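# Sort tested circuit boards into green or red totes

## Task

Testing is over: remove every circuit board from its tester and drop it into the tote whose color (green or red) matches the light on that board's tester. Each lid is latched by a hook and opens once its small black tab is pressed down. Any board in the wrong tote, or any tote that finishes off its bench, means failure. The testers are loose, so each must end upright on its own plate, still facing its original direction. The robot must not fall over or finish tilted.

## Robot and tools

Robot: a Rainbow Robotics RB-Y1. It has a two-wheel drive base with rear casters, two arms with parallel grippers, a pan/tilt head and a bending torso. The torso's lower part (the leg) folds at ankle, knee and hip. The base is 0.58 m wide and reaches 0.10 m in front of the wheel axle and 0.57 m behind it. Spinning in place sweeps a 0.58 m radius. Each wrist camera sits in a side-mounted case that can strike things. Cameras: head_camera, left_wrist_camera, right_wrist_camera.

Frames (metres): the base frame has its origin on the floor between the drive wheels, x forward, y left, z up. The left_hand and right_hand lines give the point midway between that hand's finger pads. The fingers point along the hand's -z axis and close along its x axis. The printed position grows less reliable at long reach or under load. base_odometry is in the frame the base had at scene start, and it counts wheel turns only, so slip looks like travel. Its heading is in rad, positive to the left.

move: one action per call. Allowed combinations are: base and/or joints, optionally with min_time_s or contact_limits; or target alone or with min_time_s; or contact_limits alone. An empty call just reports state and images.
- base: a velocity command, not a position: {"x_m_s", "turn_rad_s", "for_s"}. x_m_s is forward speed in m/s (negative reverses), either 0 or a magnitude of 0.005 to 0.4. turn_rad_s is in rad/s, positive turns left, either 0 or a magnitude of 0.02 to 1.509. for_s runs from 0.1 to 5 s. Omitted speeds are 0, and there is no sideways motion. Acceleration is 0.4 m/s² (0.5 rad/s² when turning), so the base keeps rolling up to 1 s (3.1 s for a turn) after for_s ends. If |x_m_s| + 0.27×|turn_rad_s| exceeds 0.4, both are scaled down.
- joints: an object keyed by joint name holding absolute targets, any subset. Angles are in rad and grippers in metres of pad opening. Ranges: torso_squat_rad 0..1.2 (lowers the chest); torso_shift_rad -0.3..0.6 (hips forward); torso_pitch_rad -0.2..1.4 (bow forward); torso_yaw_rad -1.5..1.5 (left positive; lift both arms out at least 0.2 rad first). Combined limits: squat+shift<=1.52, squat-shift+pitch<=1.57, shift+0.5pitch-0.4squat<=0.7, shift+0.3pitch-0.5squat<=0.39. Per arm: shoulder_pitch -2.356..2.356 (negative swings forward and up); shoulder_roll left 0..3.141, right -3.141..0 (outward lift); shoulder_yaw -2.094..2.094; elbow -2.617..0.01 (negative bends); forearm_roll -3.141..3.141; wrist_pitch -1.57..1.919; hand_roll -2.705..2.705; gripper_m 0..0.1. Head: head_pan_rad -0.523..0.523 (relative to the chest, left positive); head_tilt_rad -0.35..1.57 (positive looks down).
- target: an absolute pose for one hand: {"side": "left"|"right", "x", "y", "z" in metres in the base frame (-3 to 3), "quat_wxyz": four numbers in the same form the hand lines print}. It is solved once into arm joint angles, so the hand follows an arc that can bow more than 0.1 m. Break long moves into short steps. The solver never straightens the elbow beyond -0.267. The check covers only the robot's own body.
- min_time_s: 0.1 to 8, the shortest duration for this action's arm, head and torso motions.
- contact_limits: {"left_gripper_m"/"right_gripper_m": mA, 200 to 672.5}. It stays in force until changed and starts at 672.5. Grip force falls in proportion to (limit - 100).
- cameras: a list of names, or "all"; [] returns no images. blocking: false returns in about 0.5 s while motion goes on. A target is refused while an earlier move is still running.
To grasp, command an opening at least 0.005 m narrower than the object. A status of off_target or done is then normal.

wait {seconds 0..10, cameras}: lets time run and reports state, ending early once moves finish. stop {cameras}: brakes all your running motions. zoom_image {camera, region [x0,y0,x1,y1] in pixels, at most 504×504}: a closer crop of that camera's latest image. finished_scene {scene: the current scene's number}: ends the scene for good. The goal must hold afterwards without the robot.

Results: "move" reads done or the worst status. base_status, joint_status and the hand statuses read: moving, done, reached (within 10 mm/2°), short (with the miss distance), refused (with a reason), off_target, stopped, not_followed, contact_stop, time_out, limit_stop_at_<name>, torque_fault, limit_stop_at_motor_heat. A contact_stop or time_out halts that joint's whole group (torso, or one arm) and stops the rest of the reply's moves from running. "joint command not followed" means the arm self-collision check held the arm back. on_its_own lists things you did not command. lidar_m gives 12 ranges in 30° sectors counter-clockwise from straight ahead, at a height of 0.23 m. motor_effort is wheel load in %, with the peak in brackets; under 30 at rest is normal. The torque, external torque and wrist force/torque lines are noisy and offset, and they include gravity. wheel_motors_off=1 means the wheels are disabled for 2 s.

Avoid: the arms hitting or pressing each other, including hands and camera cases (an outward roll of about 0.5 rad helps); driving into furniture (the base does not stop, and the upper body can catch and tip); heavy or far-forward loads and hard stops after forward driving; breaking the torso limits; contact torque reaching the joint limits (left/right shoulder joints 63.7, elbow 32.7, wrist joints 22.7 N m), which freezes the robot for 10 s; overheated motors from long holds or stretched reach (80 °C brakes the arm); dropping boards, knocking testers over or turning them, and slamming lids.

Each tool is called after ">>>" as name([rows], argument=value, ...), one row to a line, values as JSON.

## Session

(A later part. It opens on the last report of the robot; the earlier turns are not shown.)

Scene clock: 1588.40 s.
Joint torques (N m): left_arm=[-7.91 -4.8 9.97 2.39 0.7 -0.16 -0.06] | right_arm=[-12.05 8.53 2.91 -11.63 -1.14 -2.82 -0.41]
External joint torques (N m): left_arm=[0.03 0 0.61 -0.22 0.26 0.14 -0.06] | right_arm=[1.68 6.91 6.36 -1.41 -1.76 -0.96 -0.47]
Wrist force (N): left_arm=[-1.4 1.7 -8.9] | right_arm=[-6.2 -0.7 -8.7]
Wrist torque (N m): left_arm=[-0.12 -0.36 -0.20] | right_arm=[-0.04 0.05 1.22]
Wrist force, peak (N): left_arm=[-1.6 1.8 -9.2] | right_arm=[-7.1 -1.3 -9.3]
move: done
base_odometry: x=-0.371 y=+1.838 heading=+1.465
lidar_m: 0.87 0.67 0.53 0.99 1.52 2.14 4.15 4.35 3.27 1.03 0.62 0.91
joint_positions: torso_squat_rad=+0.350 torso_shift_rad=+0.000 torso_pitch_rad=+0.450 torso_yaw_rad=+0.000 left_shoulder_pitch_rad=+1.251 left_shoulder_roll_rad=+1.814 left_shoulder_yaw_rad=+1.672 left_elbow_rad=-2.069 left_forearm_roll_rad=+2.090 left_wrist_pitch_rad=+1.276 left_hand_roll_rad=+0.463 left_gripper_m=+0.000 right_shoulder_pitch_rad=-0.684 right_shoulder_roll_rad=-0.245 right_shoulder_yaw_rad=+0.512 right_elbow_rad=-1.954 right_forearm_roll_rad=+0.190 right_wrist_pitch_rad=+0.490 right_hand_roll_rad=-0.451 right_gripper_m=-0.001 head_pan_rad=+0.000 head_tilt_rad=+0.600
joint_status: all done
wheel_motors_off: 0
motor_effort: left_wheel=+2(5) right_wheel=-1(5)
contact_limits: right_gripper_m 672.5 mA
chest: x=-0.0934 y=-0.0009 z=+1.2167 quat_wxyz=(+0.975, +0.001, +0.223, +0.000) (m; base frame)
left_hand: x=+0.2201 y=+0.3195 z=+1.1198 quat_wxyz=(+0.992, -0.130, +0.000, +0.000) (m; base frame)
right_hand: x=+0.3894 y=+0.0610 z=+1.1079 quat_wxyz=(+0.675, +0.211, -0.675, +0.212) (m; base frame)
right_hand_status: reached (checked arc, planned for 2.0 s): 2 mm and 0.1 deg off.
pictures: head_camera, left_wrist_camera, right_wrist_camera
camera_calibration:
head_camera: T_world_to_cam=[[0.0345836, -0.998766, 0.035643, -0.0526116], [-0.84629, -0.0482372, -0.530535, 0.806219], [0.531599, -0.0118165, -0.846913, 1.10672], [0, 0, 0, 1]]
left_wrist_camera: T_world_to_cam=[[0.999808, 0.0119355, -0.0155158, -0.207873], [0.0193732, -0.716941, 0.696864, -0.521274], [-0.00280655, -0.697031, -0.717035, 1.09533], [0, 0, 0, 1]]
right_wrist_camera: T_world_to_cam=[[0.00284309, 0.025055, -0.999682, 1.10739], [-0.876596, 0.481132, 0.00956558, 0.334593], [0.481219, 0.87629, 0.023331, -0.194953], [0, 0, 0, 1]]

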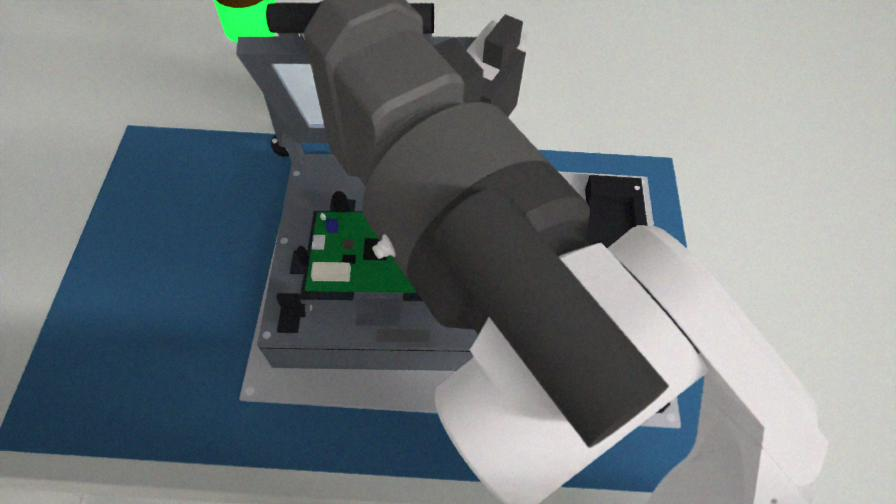

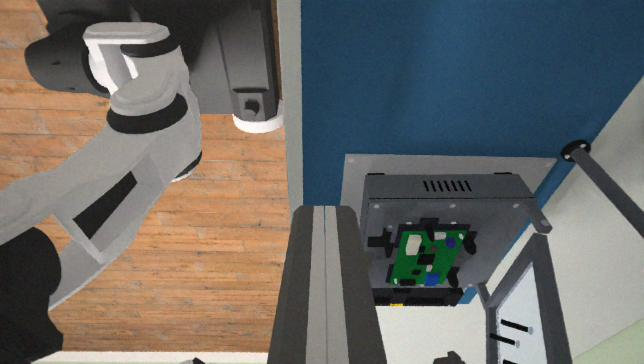

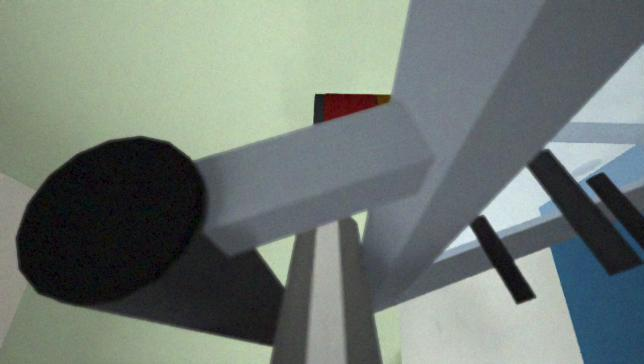

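>>> move(target={"side":"right","x":0.388,"y":0.057,"z":1.108,"quat_wxyz":[0.6976,0.2050,-0.6504,0.2199]}, min_time_s=2, cameras=["right_wrist_camera"])

>>> move(target={"side":"right","x":0.388,"y":0.055,"z":1.108,"quat_wxyz":[0.6504,0.2199,-0.6976,0.2050]}, min_time_s=2)

Scene clock: 1652.97 s.
Wrist force, peak (N): left_arm=[-1.6 2.0 -9.2] | right_arm=[0.1 11.4 -21.7]
move: done
joint_status: all done
wheel_motors_off: 0
motor_effort: left_wheel=+3(3) right_wheel=-3(4)
contact_limits: right_gripper_m 672.5 mA
right_hand_status: reached (checked arc, planned for 2.0 s): 1 mm and 0.2 deg off.
pictures: right_wrist_camera
camera_calibration:
right_wrist_camera: T_world_to_cam=[[-0.053033, -0.0106214, -0.998536, 1.13139], [-0.876256, 0.480062, 0.0414322, 0.299775], [0.478919, 0.87717, -0.0347662, -0.126029], [0, 0, 0, 1]]

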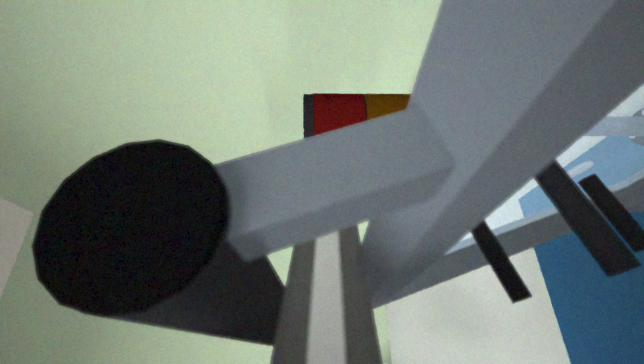

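Scene clock: 1655.30 s.
Joint torques (N m): left_arm=[-8.15 -4.69 10.06 2.37 0.64 -0.14 -0.09] | right_arm=[-11.11 4.54 -4.39 -8.92 0.7 -2.17 -0.28]
External joint torques (N m): left_arm=[-0.21 0.12 0.69 -0.24 0.19 0.17 -0.09] | right_arm=[2.12 2.84 -1.28 1.51 0.18 -0.33 -0.34]
Wrist force (N): left_arm=[-1.5 1.8 -8.9] | right_arm=[-4.4 10.6 -6.4]
Wrist torque (N m): left_arm=[-0.10 -0.37 -0.19] | right_arm=[-0.09 0.48 0.44]
Wrist force, peak (N): left_arm=[-1.6 2.1 -9.2] | right_arm=[-18.6 12.7 -9.1]
move: done
base_odometry: x=-0.371 y=+1.838 heading=+1.465
lidar_m: 0.87 0.67 0.53 0.98 1.52 2.14 4.15 4.35 3.28 1.03 0.63 0.90
joint_positions: torso_squat_rad=+0.350 torso_shift_rad=+0.000 torso_pitch_rad=+0.450 torso_yaw_rad=+0.000 left_shoulder_pitch_rad=+1.251 left_shoulder_roll_rad=+1.814 left_shoulder_yaw_rad=+1.672 left_elbow_rad=-2.069 left_forearm_roll_rad=+2.090 left_wrist_pitch_rad=+1.276 left_hand_roll_rad=+0.463 left_gripper_m=+0.000 right_shoulder_pitch_rad=-0.639 right_shoulder_roll_rad=-0.235 right_shoulder_yaw_rad=+0.493 right_elbow_rad=-1.929 right_forearm_roll_rad=+0.232 right_wrist_pitch_rad=+0.363 right_hand_roll_rad=-0.463 right_gripper_m=+0.000 head_pan_rad=+0.000 head_tilt_rad=+0.600
joint_status: all done
wheel_motors_off: 0
motor_effort: left_wheel=+3(4) right_wheel=-1(4)
contact_limits: right_gripper_m 672.5 mA
chest: x=-0.0934 y=-0.0007 z=+1.2167 quat_wxyz=(+0.975, +0.000, +0.223, +0.000) (m; base frame)
left_hand: x=+0.2201 y=+0.3197 z=+1.1197 quat_wxyz=(+0.992, -0.130, +0.000, +0.000) (m; base frame)
right_hand: x=+0.3877 y=+0.0550 z=+1.1079 quat_wxyz=(+0.651, +0.220, -0.697, +0.206) (m; base frame)
right_hand_status: reached (checked arc, planned for 2.0 s): 0 mm and 0.2 deg off.
pictures: head_camera, left_wrist_camera, right_wrist_camera
camera_calibration:
head_camera: T_world_to_cam=[[0.0347674, -0.998753, 0.0358265, -0.052667], [-0.846371, -0.0484883, -0.530382, 0.806076], [0.531457, -0.0118825, -0.847002, 1.10677], [0, 0, 0, 1]]
left_wrist_camera: T_world_to_cam=[[0.999804, 0.0121105, -0.0156876, -0.207729], [0.0196189, -0.716806, 0.696997, -0.521292], [-0.00280395, -0.697168, -0.716903, 1.09526], [0, 0, 0, 1]]
right_wrist_camera: T_world_to_cam=[[0.057945, 0.063875, -0.996274, 1.08023], [-0.877977, 0.478269, -0.0204009, 0.36989], [0.475184, 0.875888, 0.0837941, -0.253579], [0, 0, 0, 1]]

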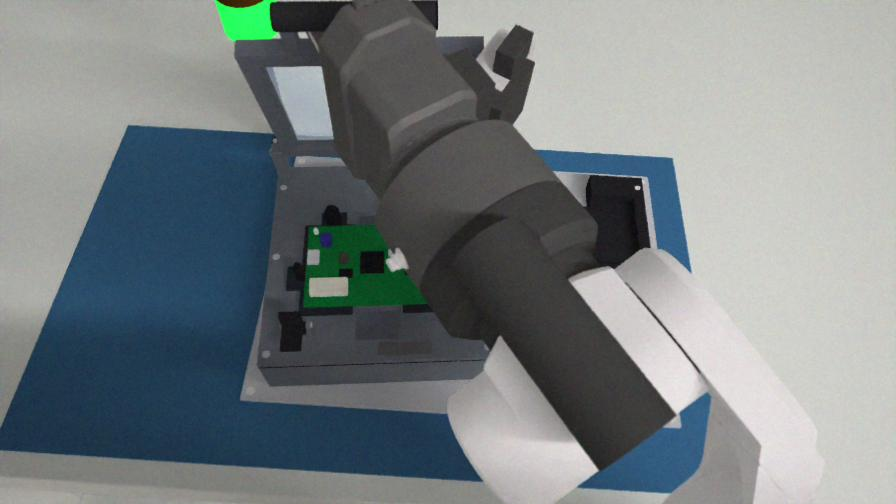

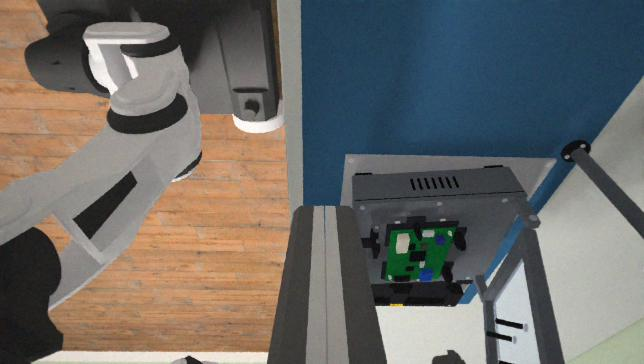

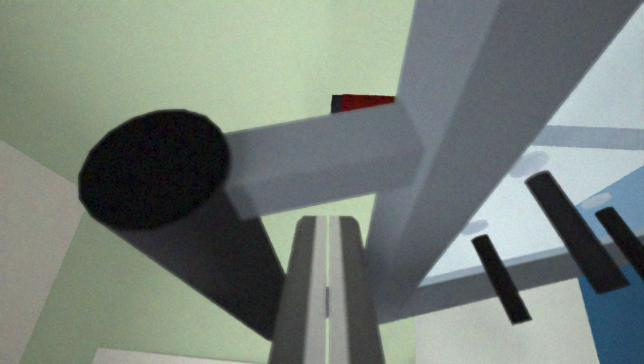

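>>> move(target={"side":"right","x":0.374,"y":0.046,"z":1.107,"quat_wxyz":[0.6504,0.2199,-0.6976,0.2050]}, min_time_s=2)

Scene clock: 1666.70 s.
Joint torques (N m): left_arm=[-7.87 -4.61 10.05 2.37 0.6 -0.09 -0.09] | right_arm=[-10.91 1.1 -2.06 -11.29 0.71 -2.4 0.3]
External joint torques (N m): left_arm=[0.08 0.2 0.68 -0.23 0.16 0.22 -0.09] | right_arm=[1.31 -0.45 0.93 -0.84 0.19 -0.56 0.25]
Wrist force (N): left_arm=[-1.4 1.9 -8.9] | right_arm=[-7.1 10.6 -6.8]
Wrist torque (N m): left_arm=[-0.12 -0.35 -0.19] | right_arm=[-0.13 0.57 0.46]
Wrist force, peak (N): left_arm=[-1.6 1.7 -9.2] | right_arm=[-11.3 10.9 -8.5]
move: done
base_odometry: x=-0.371 y=+1.838 heading=+1.465
lidar_m: 0.87 0.66 0.53 1.00 1.52 2.14 4.15 4.35 3.28 1.03 0.63 0.90
joint_positions: torso_squat_rad=+0.350 torso_shift_rad=+0.000 torso_pitch_rad=+0.450 torso_yaw_rad=+0.000 left_shoulder_pitch_rad=+1.251 left_shoulder_roll_rad=+1.814 left_shoulder_yaw_rad=+1.672 left_elbow_rad=-2.069 left_forearm_roll_rad=+2.090 left_wrist_pitch_rad=+1.276 left_hand_roll_rad=+0.463 left_gripper_m=+0.000 right_shoulder_pitch_rad=-0.583 right_shoulder_roll_rad=-0.254 right_shoulder_yaw_rad=+0.499 right_elbow_rad=-1.991 right_forearm_roll_rad=+0.238 right_wrist_pitch_rad=+0.365 right_hand_roll_rad=-0.460 right_gripper_m=+0.000 head_pan_rad=+0.000 head_tilt_rad=+0.600
joint_status: all done
wheel_motors_off: 0
motor_effort: left_wheel=+3(4) right_wheel=-2(4)
contact_limits: right_gripper_m 672.5 mA
chest: x=-0.0934 y=-0.0007 z=+1.2167 quat_wxyz=(+0.975, +0.000, +0.223, +0.000) (m; base frame)
left_hand: x=+0.2201 y=+0.3197 z=+1.1197 quat_wxyz=(+0.992, -0.130, +0.000, +0.000) (m; base frame)
right_hand: x=+0.3741 y=+0.0460 z=+1.1070 quat_wxyz=(+0.651, +0.220, -0.698, +0.205) (m; base frame)
right_hand_status: reached (checked arc, planned for 2.0 s): 0 mm and 0.0 deg off.
pictures: head_camera, left_wrist_camera, right_wrist_camera
camera_calibration:
head_camera: T_world_to_cam=[[0.0347672, -0.998753, 0.0358268, -0.0526673], [-0.846367, -0.0484884, -0.530389, 0.806083], [0.531465, -0.0118824, -0.846997, 1.10677], [0, 0, 0, 1]]
left_wrist_camera: T_world_to_cam=[[0.999804, 0.0121105, -0.0156791, -0.207736], [0.019613, -0.716806, 0.696997, -0.521294], [-0.0027979, -0.697168, -0.716903, 1.09526], [0, 0, 0, 1]]
right_wrist_camera: T_world_to_cam=[[0.0592, 0.0666307, -0.99602, 1.07981], [-0.877148, 0.479802, -0.0200373, 0.361504], [0.476557, 0.874843, 0.0868493, -0.242978], [0, 0, 0, 1]]

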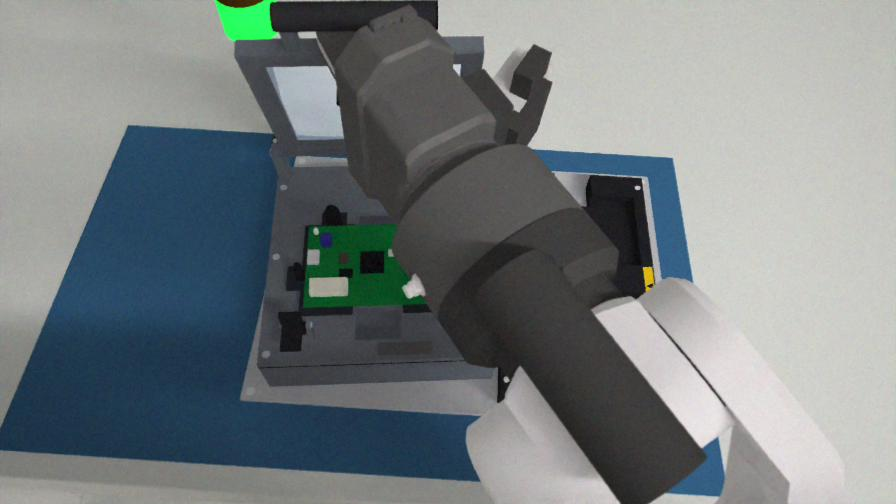

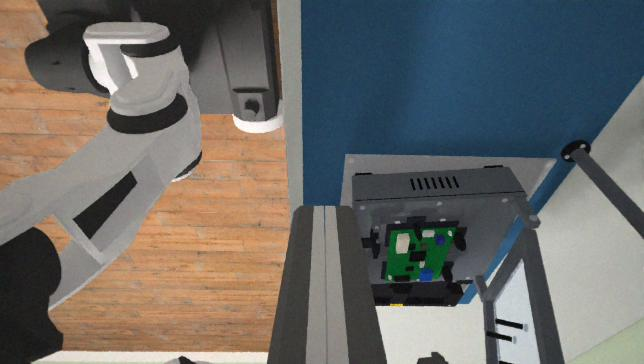

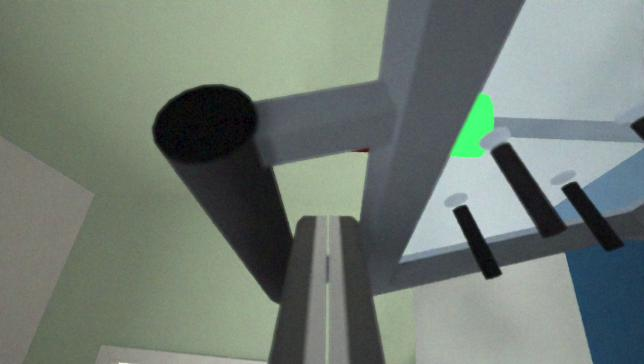

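Free. Continue out.

>>> move(target={"side":"right","x":0.333,"y":0.017,"z":1.104,"quat_wxyz":[0.6504,0.2199,-0.6976,0.2050]}, min_time_s=2, cameras=["right_wrist_camera"])

>>> move(target={"side":"right","x":0.27,"y":-0.03,"z":1.10,"quat_wxyz":[0.6504,0.2199,-0.6976,0.2050]}, min_time_s=2, cameras=[])

>>> move(target={"side":"right","x":0.20,"y":-0.25,"z":1.10,"quat_wxyz":[0.6744,0.2126,-0.6744,0.2126]}, min_time_s=2)

Scene clock: 1674.87 s.
Wrist force, peak (N): left_arm=[-1.8 1.7 -9.3] | right_arm=[-7.2 10.7 -7.1]
move: done
joint_status: all done
wheel_motors_off: 0
motor_effort: left_wheel=+2(4) right_wheel=-2(3)
contact_limits: right_gripper_m 672.5 mA
right_hand_status: reached (checked arc, planned for 2.0 s): 1 mm and 0.0 deg off.
pictures: right_wrist_camera
camera_calibration:
right_wrist_camera: T_world_to_cam=[[0.0597999, 0.066963, -0.995962, 1.0813], [-0.877297, 0.479513, -0.0204351, 0.339919], [0.476209, 0.874976, 0.0874213, -0.198878], [0, 0, 0, 1]]

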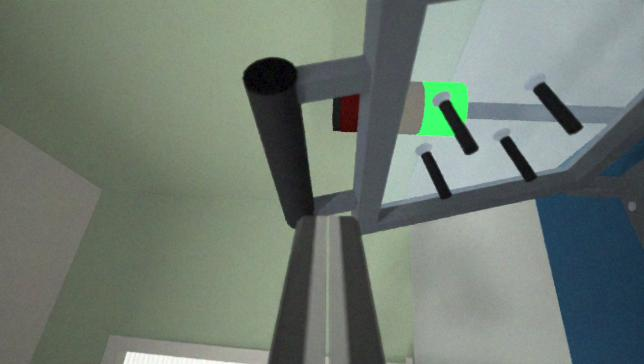

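Scene clock: 1677.20 s.
Wrist force, peak (N): left_arm=[-1.7 2.0 -9.2] | right_arm=[-3.9 11.1 -6.3]
move: done
joint_status: all done
wheel_motors_off: 0
motor_effort: left_wheel=+3(4) right_wheel=-2(3)
contact_limits: right_gripper_m 672.5 mA
right_hand_status: reached (checked arc, planned for 2.0 s): 0 mm and 0.0 deg off.
pictures: none

Scene clock: 1679.53 s.
Joint torques (N m): left_arm=[-8.02 -4.89 10.09 2.38 0.61 -0.16 -0.04] | right_arm=[4.12 -7.58 -7.38 -5.77 -0.83 -1.58 -0.11]
External joint torques (N m): left_arm=[-0.08 -0.08 0.73 -0.23 0.17 0.14 -0.04] | right_arm=[0.45 -0.97 -0.64 1.26 -0.38 -0.06 -0.17]
Wrist force (N): left_arm=[-1.4 1.8 -9.1] | right_arm=[-3.9 10.5 -6.8]
Wrist torque (N m): left_arm=[-0.09 -0.37 -0.19] | right_arm=[-0.11 0.51 0.45]
Wrist force, peak (N): left_arm=[-1.3 1.6 -9.3] | right_arm=[-4.2 11.0 -6.7]
move: done
base_odometry: x=-0.371 y=+1.838 heading=+1.465
lidar_m: 0.87 0.67 0.53 0.99 1.53 2.13 4.15 4.34 3.28 1.03 0.62 0.91
joint_positions: torso_squat_rad=+0.350 torso_shift_rad=+0.000 torso_pitch_rad=+0.450 torso_yaw_rad=+0.000 left_shoulder_pitch_rad=+1.251 left_shoulder_roll_rad=+1.814 left_shoulder_yaw_rad=+1.672 left_elbow_rad=-2.069 left_forearm_roll_rad=+2.090 left_wrist_pitch_rad=+1.276 left_hand_roll_rad=+0.463 left_gripper_m=+0.000 right_shoulder_pitch_rad=+0.606 right_shoulder_roll_rad=-0.876 right_shoulder_yaw_rad=-0.238 right_elbow_rad=-2.375 right_forearm_roll_rad=+0.007 right_wrist_pitch_rad=-0.447 right_hand_roll_rad=-0.746 right_gripper_m=+0.000 head_pan_rad=+0.000 head_tilt_rad=+0.600
joint_status: all done
wheel_motors_off: 0
motor_effort: left_wheel=+3(3) right_wheel=-3(4)
contact_limits: right_gripper_m 672.5 mA
chest: x=-0.0934 y=-0.0007 z=+1.2167 quat_wxyz=(+0.975, +0.000, +0.223, +0.000) (m; base frame)
left_hand: x=+0.2201 y=+0.3197 z=+1.1197 quat_wxyz=(+0.992, -0.130, +0.000, +0.000) (m; base frame)
right_hand: x=+0.2000 y=-0.2499 z=+1.1002 quat_wxyz=(+0.675, +0.212, -0.674, +0.212) (m; base frame)
right_hand_status: reached (checked arc, planned for 2.0 s): 0 mm and 0.1 deg off.
pictures: head_camera, left_wrist_camera, right_wrist_camera
camera_calibration:
head_camera: T_world_to_cam=[[0.034769, -0.998753, 0.0358265, -0.0526665], [-0.846361, -0.0484898, -0.530398, 0.806088], [0.531474, -0.0118807, -0.846991, 1.10677], [0, 0, 0, 1]]
left_wrist_camera: T_world_to_cam=[[0.999804, 0.0121118, -0.0156669, -0.207742], [0.0196054, -0.716806, 0.696997, -0.521295], [-0.00278822, -0.697167, -0.716903, 1.09527], [0, 0, 0, 1]]
right_wrist_camera: T_world_to_cam=[[0.00142853, 0.0255492, -0.999673, 1.10836], [-0.876688, 0.480933, 0.0110387, 0.316604], [0.481058, 0.876385, 0.0230857, 0.169086], [0, 0, 0, 1]]

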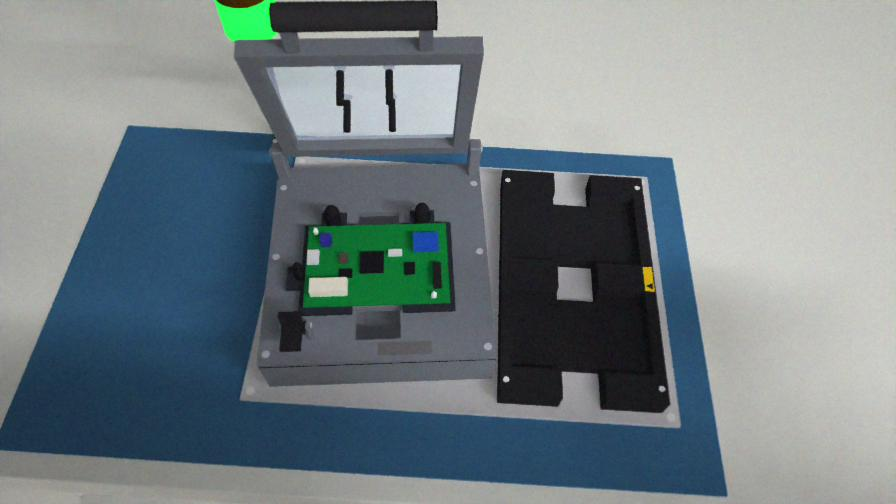

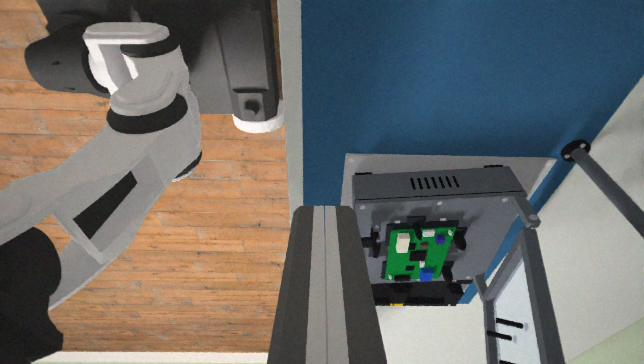

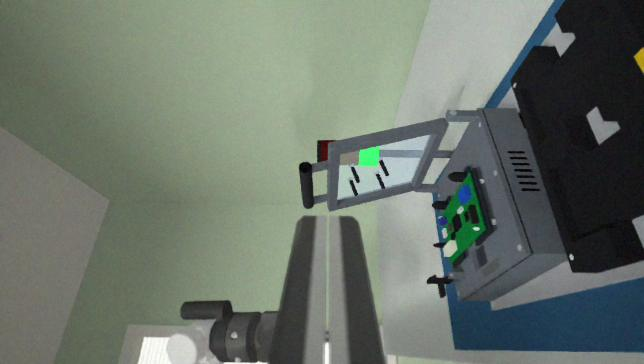

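>>> move(target={"side":"right","x":0.20,"y":-0.2,"z":1.1,"quat_wxyz":[0.9996,0,0,0.0276]}, min_time_s=2, cameras=[])

>>> move(joints={"right_gripper_m":0.082}, cameras=[])

>>> move(target={"side":"right","x":0.345,"y":0.046,"z":1.06,"quat_wxyz":[0.9996,0,0,0.0276]}, min_time_s=2.5)

Scene clock: 1696.77 s.
Wrist force, peak (N): left_arm=[-1.5 1.8 -9.2] | right_arm=[-2.6 9.6 -10.5]
move: short
joint_status: all done
wheel_motors_off: 0
motor_effort: left_wheel=+1(3) right_wheel=-2(3)
contact_limits: right_gripper_m 672.5 mA
right_hand_status: short (checked arc, as near as the solve gets, planned for 2.2 s): 1 mm and 45.5 deg off. The place is met; only the turn is off.
pictures: none

Scene clock: 1698.23 s.
Wrist force, peak (N): left_arm=[-1.4 2.0 -9.1] | right_arm=[-0.8 7.4 -11.5]
move: done
joint_status: all done
wheel_motors_off: 0
motor_effort: left_wheel=+1(3) right_wheel=-2(4)
contact_limits: right_gripper_m 672.5 mA
pictures: none

Scene clock: 1701.13 s.
Joint torques (N m): left_arm=[-7.72 -4.5 9.77 2.61 0.59 -0.22 -0.03] | right_arm=[-17.08 -1.57 -10.26 -2.08 -3.23 -1.75 -0.21]
External joint torques (N m): left_arm=[0.22 0.3 0.41 0 0.14 0.08 -0.03] | right_arm=[6.33 -9.43 0.08 -4.62 -3.52 -1.27 -0.22]
Wrist force (N): left_arm=[-1.4 1.8 -8.8] | right_arm=[11.4 -0.5 -4.1]
Wrist torque (N m): left_arm=[-0.11 -0.36 -0.19] | right_arm=[-0.27 -0.09 0.44]
Wrist force, peak (N): left_arm=[-1.8 2.3 -9.4] | right_arm=[28.4 -5.1 36.5]
move: short
base_odometry: x=-0.371 y=+1.838 heading=+1.465
lidar_m: 0.87 0.67 0.52 1.00 1.53 2.13 4.15 4.35 3.28 1.03 0.63 0.91
joint_positions: torso_squat_rad=+0.350 torso_shift_rad=+0.000 torso_pitch_rad=+0.450 torso_yaw_rad=+0.000 left_shoulder_pitch_rad=+1.251 left_shoulder_roll_rad=+1.814 left_shoulder_yaw_rad=+1.672 left_elbow_rad=-2.069 left_forearm_roll_rad=+2.090 left_wrist_pitch_rad=+1.276 left_hand_roll_rad=+0.463 left_gripper_m=+0.000 right_shoulder_pitch_rad=+0.988 right_shoulder_roll_rad=-3.138 right_shoulder_yaw_rad=-1.571 right_elbow_rad=-1.454 right_forearm_roll_rad=-1.776 right_wrist_pitch_rad=+1.109 right_hand_roll_rad=-1.207 right_gripper_m=+0.082 head_pan_rad=+0.000 head_tilt_rad=+0.600
joint_status: all done
wheel_motors_off: 0
motor_effort: left_wheel=-5(10) right_wheel=+0(3)
contact_limits: right_gripper_m 672.5 mA
chest: x=-0.0936 y=-0.0009 z=+1.2167 quat_wxyz=(+0.975, +0.001, +0.223, +0.000) (m; base frame)
left_hand: x=+0.2200 y=+0.3195 z=+1.1200 quat_wxyz=(+0.992, -0.130, +0.000, +0.000) (m; base frame)
right_hand: x=+0.3461 y=+0.0442 z=+1.0615 quat_wxyz=(+0.993, +0.104, -0.054, +0.026) (m; base frame)
right_hand_status: short (checked arc, as near as the solve gets, planned for 2.5 s): 3 mm and 13.5 deg off. The place is met; only the turn is off.
pictures: head_camera, left_wrist_camera, right_wrist_camera
camera_calibration:
head_camera: T_world_to_cam=[[0.0345316, -0.998769, 0.0356079, -0.052617], [-0.846101, -0.0481786, -0.530841, 0.806484], [0.531903, -0.0117971, -0.846723, 1.10664], [0, 0, 0, 1]]
left_wrist_camera: T_world_to_cam=[[0.999816, 0.0118656, -0.0150595, -0.20825], [0.0190049, -0.716975, 0.69684, -0.521335], [-0.0025289, -0.696998, -0.717069, 1.0954], [0, 0, 0, 1]]
right_wrist_camera: T_world_to_cam=[[-0.991989, -0.0170438, -0.125165, 0.479438], [-0.0911013, 0.782928, 0.615406, -0.623058], [0.0875066, 0.621879, -0.778209, 0.839999], [0, 0, 0, 1]]

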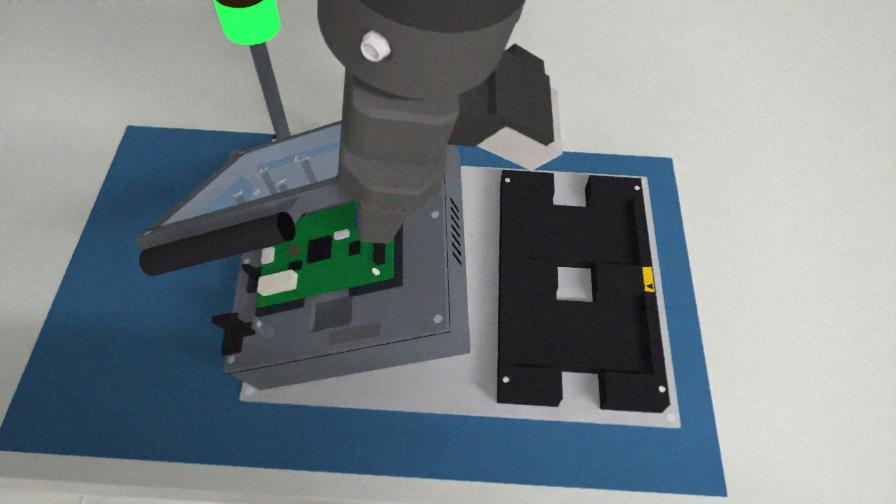

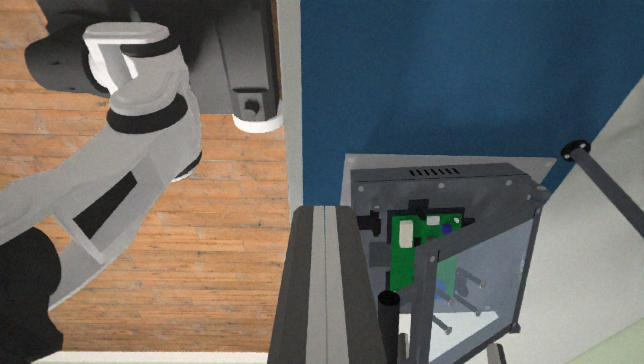

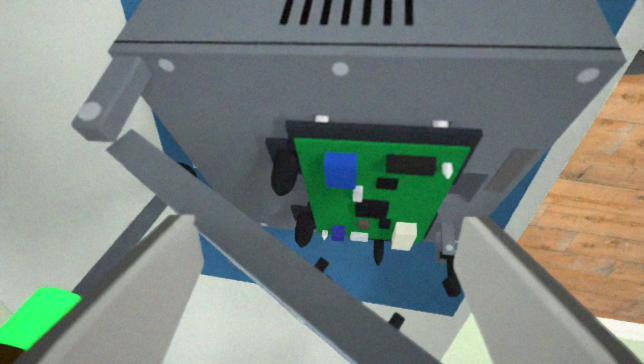

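>>> move(target={"side":"left","x":0.16,"y":0.3,"z":1.05,"quat_wxyz":[0.6744,-0.2126,-0.6744,-0.2126]}, min_time_s=3)

Scene clock: 1722.33 s.
Joint torques (N m): left_arm=[0.39 5.33 3.96 -3.53 0.24 -1.85 -0.05] | right_arm=[-17.34 -1.44 -10.44 -2.18 -3.25 -1.84 -0.18]
External joint torques (N m): left_arm=[-1.16 -1.59 -0.41 0.13 0.37 0.11 0.01] | right_arm=[6.07 -9.3 -0.1 -4.72 -3.54 -1.36 -0.19]
Wrist force (N): left_arm=[-7.6 0.0 -3.2] | right_arm=[12.1 -0.4 -5.9]
Wrist torque (N m): left_arm=[0.03 -0.75 -0.17] | right_arm=[-0.22 -0.01 0.48]
Wrist force, peak (N): left_arm=[-4.5 1.0 -8.7] | right_arm=[12.9 -0.4 -6.3]
move: done
base_odometry: x=-0.371 y=+1.838 heading=+1.465
lidar_m: 0.87 0.67 0.53 0.99 1.53 2.13 4.15 4.35 3.28 1.03 0.62 0.90
joint_positions: torso_squat_rad=+0.350 torso_shift_rad=+0.000 torso_pitch_rad=+0.450 torso_yaw_rad=+0.000 left_shoulder_pitch_rad=+0.638 left_shoulder_roll_rad=+1.462 left_shoulder_yaw_rad=-0.232 left_elbow_rad=-2.088 left_forearm_roll_rad=+0.824 left_wrist_pitch_rad=-1.059 left_hand_roll_rad=-0.079 left_gripper_m=+0.000 right_shoulder_pitch_rad=+0.988 right_shoulder_roll_rad=-3.138 right_shoulder_yaw_rad=-1.571 right_elbow_rad=-1.454 right_forearm_roll_rad=-1.776 right_wrist_pitch_rad=+1.109 right_hand_roll_rad=-1.207 right_gripper_m=+0.082 head_pan_rad=+0.000 head_tilt_rad=+0.600
joint_status: all done
wheel_motors_off: 0
motor_effort: left_wheel=-5(6) right_wheel=+0(3)
contact_limits: right_gripper_m 672.5 mA
chest: x=-0.0935 y=-0.0009 z=+1.2167 quat_wxyz=(+0.975, +0.001, +0.223, +0.000) (m; base frame)
left_hand: x=+0.1600 y=+0.2999 z=+1.0499 quat_wxyz=(+0.675, -0.213, -0.674, -0.213) (m; base frame)
left_hand_status: reached (checked arc, planned for 3.0 s): 0 mm and 0.1 deg off.
right_hand: x=+0.3462 y=+0.0441 z=+1.0614 quat_wxyz=(+0.993, +0.104, -0.054, +0.026) (m; base frame)
pictures: head_camera, left_wrist_camera, right_wrist_camera
camera_calibration:
head_camera: T_world_to_cam=[[0.0345352, -0.998769, 0.0355962, -0.0526066], [-0.846149, -0.0481744, -0.530765, 0.806421], [0.531826, -0.0117897, -0.846771, 1.10666], [0, 0, 0, 1]]
left_wrist_camera: T_world_to_cam=[[0.0197493, 0.00489351, 0.999793, -1.05567], [-0.900512, -0.434375, 0.0199143, 0.287691], [0.434383, -0.900719, -0.00417196, 0.274076], [0, 0, 0, 1]]
right_wrist_camera: T_world_to_cam=[[-0.992006, -0.0169991, -0.125039, 0.479336], [-0.0909784, 0.782996, 0.615337, -0.622934], [0.0874445, 0.621794, -0.778283, 0.84005], [0, 0, 0, 1]]

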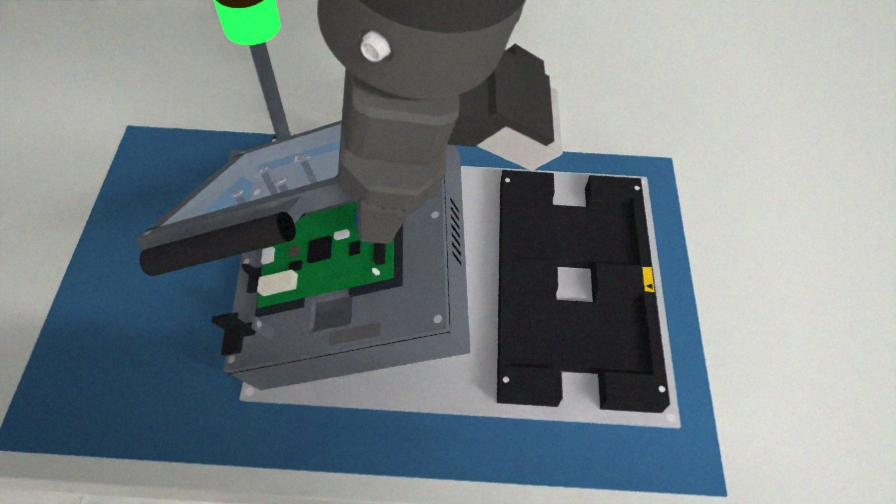

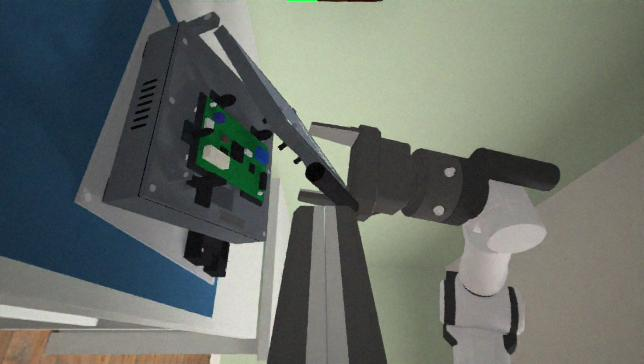

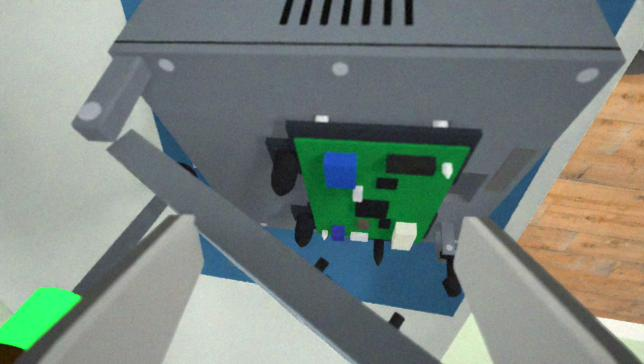

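>>> move(target={"side":"left","x":0.18,"y":0.2,"z":1.015,"quat_wxyz":[0.6744,-0.2126,-0.6744,-0.2126]}, min_time_s=2, cameras=[])

>>> move(target={"side":"left","x":0.245,"y":0.147,"z":1.015,"quat_wxyz":[0.6744,-0.2126,-0.6744,-0.2126]}, min_time_s=2)

Scene clock: 1731.90 s.
Wrist force, peak (N): left_arm=[-8.1 0.2 -3.5] | right_arm=[12.7 -0.1 -6.9]
move: done
joint_status: all done
wheel_motors_off: 0
motor_effort: left_wheel=-3(6) right_wheel=+1(2)
contact_limits: right_gripper_m 672.5 mA
left_hand_status: reached (checked arc, planned for 2.0 s): 1 mm and 0.3 deg off.
pictures: none

Scene clock: 1734.23 s.
Joint torques (N m): left_arm=[-2.93 5.05 3.83 -7 0.11 -1.53 -0.21] | right_arm=[-17.46 -1.63 -10.55 -2.07 -3.37 -1.75 -0.22]
External joint torques (N m): left_arm=[-1.08 -1.76 -1.2 1.67 0.39 0.28 -0.16] | right_arm=[5.96 -9.49 -0.21 -4.61 -3.65 -1.28 -0.23]
Wrist force (N): left_arm=[-7.4 0.2 -2.9] | right_arm=[12.0 0.1 -6.2]
Wrist torque (N m): left_arm=[-0.01 -0.70 -0.17] | right_arm=[-0.25 0.01 0.46]
Wrist force, peak (N): left_arm=[-8.0 0.1 -3.2] | right_arm=[12.5 -0.2 -6.8]
move: done
base_odometry: x=-0.371 y=+1.838 heading=+1.465
lidar_m: 0.87 0.66 0.53 0.99 1.53 2.13 4.14 4.35 3.28 1.03 0.62 0.90
joint_positions: torso_squat_rad=+0.350 torso_shift_rad=+0.000 torso_pitch_rad=+0.450 torso_yaw_rad=+0.000 left_shoulder_pitch_rad=+0.060 left_shoulder_roll_rad=+0.913 left_shoulder_yaw_rad=-0.445 left_elbow_rad=-2.173 left_forearm_roll_rad=+0.887 left_wrist_pitch_rad=-0.345 left_hand_roll_rad=-0.404 left_gripper_m=+0.000 right_shoulder_pitch_rad=+0.988 right_shoulder_roll_rad=-3.138 right_shoulder_yaw_rad=-1.571 right_elbow_rad=-1.454 right_forearm_roll_rad=-1.776 right_wrist_pitch_rad=+1.109 right_hand_roll_rad=-1.207 right_gripper_m=+0.082 head_pan_rad=+0.000 head_tilt_rad=+0.600
joint_status: all done
wheel_motors_off: 0
motor_effort: left_wheel=-4(5) right_wheel=+1(2)
contact_limits: right_gripper_m 672.5 mA
chest: x=-0.0935 y=-0.0009 z=+1.2167 quat_wxyz=(+0.975, +0.001, +0.223, +0.000) (m; base frame)
left_hand: x=+0.2448 y=+0.1471 z=+1.0152 quat_wxyz=(+0.674, -0.213, -0.674, -0.213) (m; base frame)
left_hand_status: reached (checked arc, planned for 2.0 s): 0 mm and 0.1 deg off.
right_hand: x=+0.3462 y=+0.0441 z=+1.0614 quat_wxyz=(+0.993, +0.104, -0.054, +0.026) (m; base frame)
pictures: head_camera, left_wrist_camera, right_wrist_camera
camera_calibration:
head_camera: T_world_to_cam=[[0.0345346, -0.998769, 0.0355964, -0.0526069], [-0.84615, -0.048174, -0.530764, 0.80642], [0.531825, -0.0117902, -0.846772, 1.10666], [0, 0, 0, 1]]
left_wrist_camera: T_world_to_cam=[[0.0188498, 0.00589664, 0.999805, -1.0218], [-0.900892, -0.433602, 0.0195422, 0.298769], [0.433633, -0.901085, -0.00286107, 0.0983481], [0, 0, 0, 1]]
right_wrist_camera: T_world_to_cam=[[-0.992006, -0.0169996, -0.125037, 0.479334], [-0.0909778, 0.782996, 0.615337, -0.622934], [0.0874431, 0.621794, -0.778284, 0.84005], [0, 0, 0, 1]]

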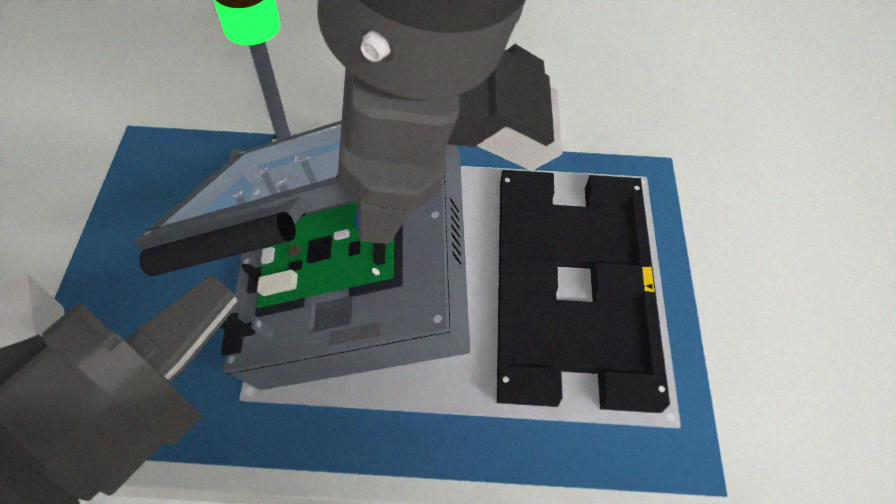

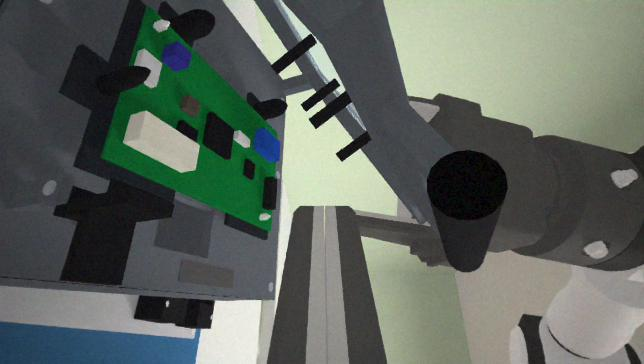

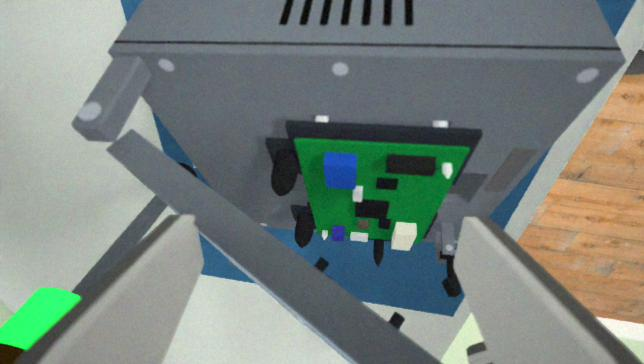

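>>> move(target={"side":"left","x":0.258,"y":0.158,"z":1.035,"quat_wxyz":[0.6744,-0.2126,-0.6744,-0.2126]}, min_time_s=2, cameras=[])

>>> move(target={"side":"left","x":0.27,"y":0.161,"z":1.06,"quat_wxyz":[0.6744,-0.2126,-0.6744,-0.2126]}, min_time_s=2)

Scene clock: 1748.43 s.
Wrist force, peak (N): left_arm=[-12.8 -0.9 -3.5] | right_arm=[12.3 -0.4 -6.2]
move: done
joint_status: all done
wheel_motors_off: 0
motor_effort: left_wheel=-3(5) right_wheel=+0(3)
contact_limits: right_gripper_m 672.5 mA
left_hand_status: reached (checked arc, planned for 2.0 s): 0 mm and 0.0 deg off.
pictures: none

Scene clock: 1750.77 s.
Joint torques (N m): left_arm=[-8.24 3.89 8.91 -16.74 -0.22 -4.31 -0.19] | right_arm=[-22.29 3.51 -12.19 1.2 -0.15 -2.85 -0.4]
External joint torques (N m): left_arm=[-5.65 -3.4 2.89 -8.31 -0.06 -2.49 -0.13] | right_arm=[1.11 -4.35 -1.85 -1.32 -0.44 -2.38 -0.41]
Wrist force (N): left_arm=[-23.2 7.9 4.1] | right_arm=[4.1 -5.4 -5.1]
Wrist torque (N m): left_arm=[0.20 -0.36 -0.26] | right_arm=[1.29 1.89 0.63]
Wrist force, peak (N): left_arm=[-23.6 8.1 4.0] | right_arm=[1.4 9.4 -13.3]
move: done
base_odometry: x=-0.371 y=+1.838 heading=+1.465
lidar_m: 0.87 0.67 0.53 1.00 1.52 2.12 4.14 4.35 3.28 1.03 0.62 0.91
joint_positions: torso_squat_rad=+0.350 torso_shift_rad=+0.000 torso_pitch_rad=+0.450 torso_yaw_rad=+0.000 left_shoulder_pitch_rad=+0.074 left_shoulder_roll_rad=+0.936 left_shoulder_yaw_rad=-0.264 left_elbow_rad=-2.279 left_forearm_roll_rad=+1.001 left_wrist_pitch_rad=-0.188 left_hand_roll_rad=-0.399 left_gripper_m=+0.000 right_shoulder_pitch_rad=+0.989 right_shoulder_roll_rad=-3.140 right_shoulder_yaw_rad=-1.570 right_elbow_rad=-1.455 right_forearm_roll_rad=-1.777 right_wrist_pitch_rad=+1.109 right_hand_roll_rad=-1.207 right_gripper_m=+0.082 head_pan_rad=+0.000 head_tilt_rad=+0.600
joint_status: all done
wheel_motors_off: 0
motor_effort: left_wheel=+1(5) right_wheel=-1(3)
contact_limits: right_gripper_m 672.5 mA
chest: x=-0.0934 y=-0.0009 z=+1.2167 quat_wxyz=(+0.975, +0.001, +0.223, +0.000) (m; base frame)
left_hand: x=+0.2697 y=+0.1617 z=+1.0582 quat_wxyz=(+0.676, -0.213, -0.673, -0.213) (m; base frame)
left_hand_status: reached (checked arc, planned for 2.0 s): 2 mm and 0.2 deg off.
right_hand: x=+0.3453 y=+0.0444 z=+1.0602 quat_wxyz=(+0.993, +0.103, -0.052, +0.027) (m; base frame)
pictures: head_camera, left_wrist_camera, right_wrist_camera
camera_calibration:
head_camera: T_world_to_cam=[[0.0346224, -0.998765, 0.0356401, -0.0526052], [-0.846355, -0.048267, -0.530428, 0.806097], [0.531493, -0.0117995, -0.846981, 1.10677], [0, 0, 0, 1]]
left_wrist_camera: T_world_to_cam=[[0.0223707, 0.00397976, 0.999742, -1.0659], [-0.900564, -0.434173, 0.0218798, 0.324244], [0.434147, -0.900821, -0.00612873, 0.104089], [0, 0, 0, 1]]
right_wrist_camera: T_world_to_cam=[[-0.992351, -0.0186027, -0.122042, 0.475285], [-0.0902981, 0.783491, 0.614807, -0.622194], [0.0841818, 0.621124, -0.779178, 0.841175], [0, 0, 0, 1]]

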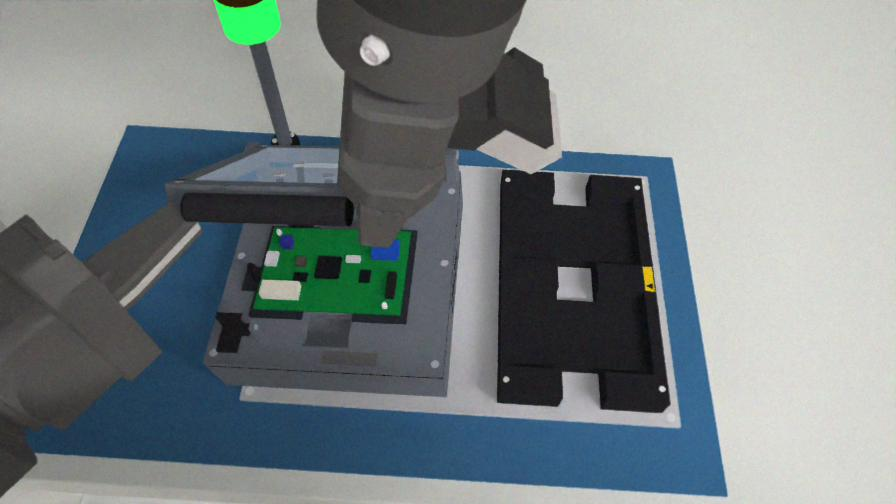

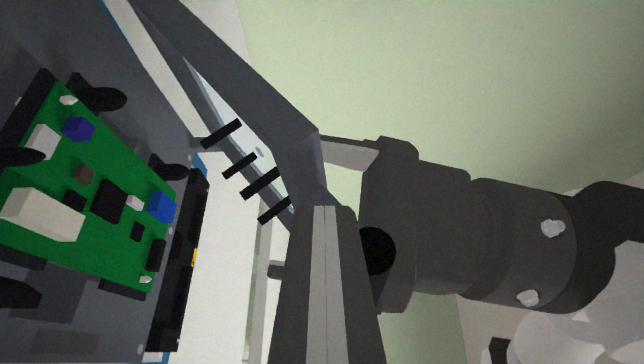

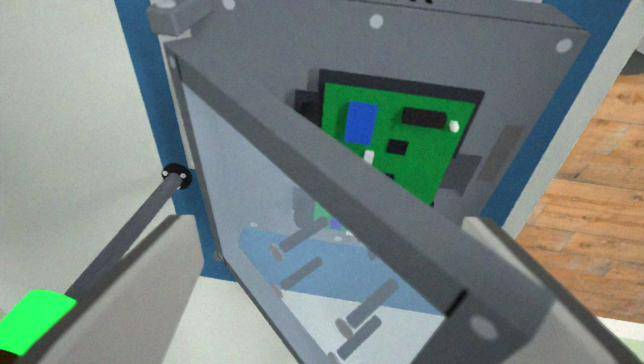

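>>> move(target={"side":"right","x":0.345,"y":0.014,"z":1.068,"quat_wxyz":[0.993,0.103,-0.052,0.027]}, min_time_s=2)

Scene clock: 1761.47 s.
Joint torques (N m): left_arm=[-3.4 5.55 7.26 -8.28 -0.19 -2.08 -0.18] | right_arm=[-19.39 10.11 -9.5 1.89 -0.19 -0.16 0.34]
External joint torques (N m): left_arm=[-0.79 -1.73 1.24 0.15 -0.02 -0.27 -0.13] | right_arm=[3.52 2.62 1.03 -0.65 -0.47 0.31 0.33]
Wrist force (N): left_arm=[-7.6 0.0 -3.2] | right_arm=[1.4 9.2 -12.8]
Wrist torque (N m): left_arm=[0.01 -0.74 -0.19] | right_arm=[0.03 0.79 0.52]
Wrist force, peak (N): left_arm=[-23.4 8.2 3.8] | right_arm=[-3.6 14.5 -14.2]
move: done
base_odometry: x=-0.371 y=+1.838 heading=+1.465
lidar_m: 0.86 0.66 0.53 1.00 1.52 2.13 4.14 4.35 3.28 1.03 0.62 0.90
joint_positions: torso_squat_rad=+0.350 torso_shift_rad=+0.000 torso_pitch_rad=+0.450 torso_yaw_rad=+0.000 left_shoulder_pitch_rad=+0.073 left_shoulder_roll_rad=+0.935 left_shoulder_yaw_rad=-0.264 left_elbow_rad=-2.281 left_forearm_roll_rad=+1.001 left_wrist_pitch_rad=-0.188 left_hand_roll_rad=-0.399 left_gripper_m=+0.000 right_shoulder_pitch_rad=+0.991 right_shoulder_roll_rad=-3.034 right_shoulder_yaw_rad=-1.570 right_elbow_rad=-1.544 right_forearm_roll_rad=-1.784 right_wrist_pitch_rad=+1.112 right_hand_roll_rad=-1.187 right_gripper_m=+0.082 head_pan_rad=+0.000 head_tilt_rad=+0.600
joint_status: all done
wheel_motors_off: 0
motor_effort: left_wheel=+0(3) right_wheel=+0(2)
contact_limits: right_gripper_m 672.5 mA
chest: x=-0.0934 y=-0.0007 z=+1.2167 quat_wxyz=(+0.975, +0.000, +0.223, +0.000) (m; base frame)
left_hand: x=+0.2698 y=+0.1613 z=+1.0596 quat_wxyz=(+0.674, -0.213, -0.674, -0.213) (m; base frame)
right_hand: x=+0.3450 y=+0.0145 z=+1.0684 quat_wxyz=(+0.993, +0.103, -0.052, +0.027) (m; base frame)
right_hand_status: reached (checked arc, planned for 2.0 s): 1 mm and 0.1 deg off.
pictures: head_camera, left_wrist_camera, right_wrist_camera
camera_calibration:
head_camera: T_world_to_cam=[[0.0347853, -0.998754, 0.0357822, -0.0526259], [-0.846313, -0.0484812, -0.530476, 0.806129], [0.531549, -0.0118301, -0.846945, 1.10677], [0, 0, 0, 1]]
left_wrist_camera: T_world_to_cam=[[0.0191866, 0.00598788, 0.999798, -1.06688], [-0.900944, -0.43348, 0.0198857, 0.326212], [0.433511, -0.901143, -0.00292228, 0.100542], [0, 0, 0, 1]]
right_wrist_camera: T_world_to_cam=[[-0.99234, -0.0201675, -0.121878, 0.475333], [-0.0913664, 0.783837, 0.614209, -0.602847], [0.0831454, 0.62064, -0.779675, 0.866963], [0, 0, 0, 1]]

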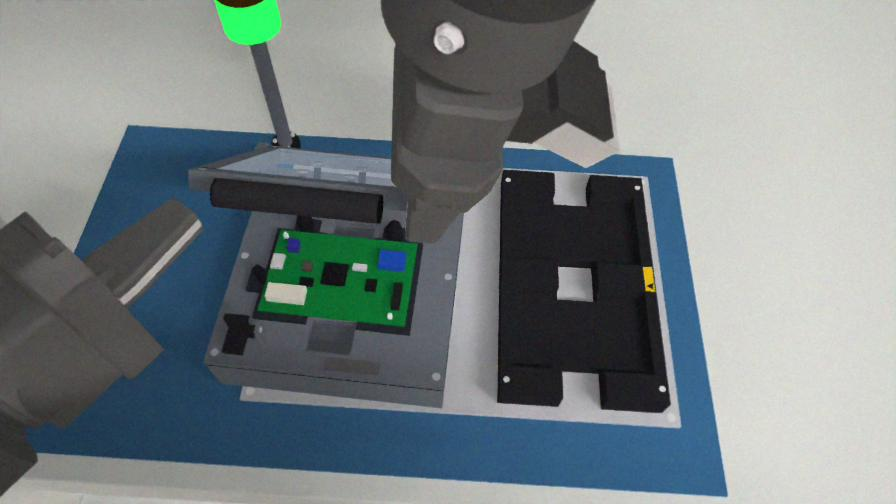

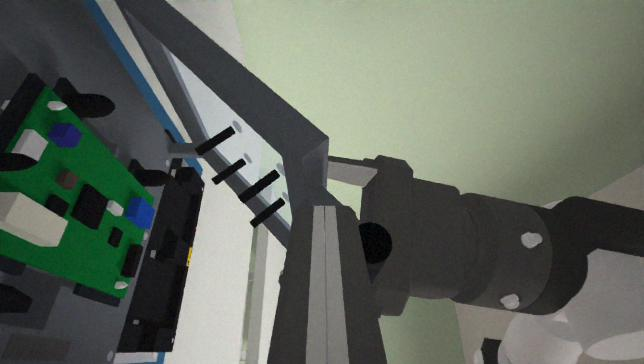

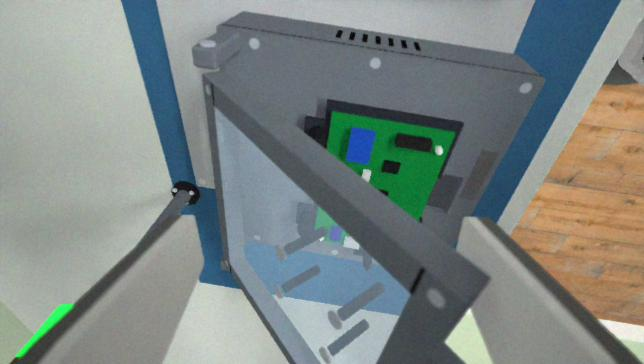

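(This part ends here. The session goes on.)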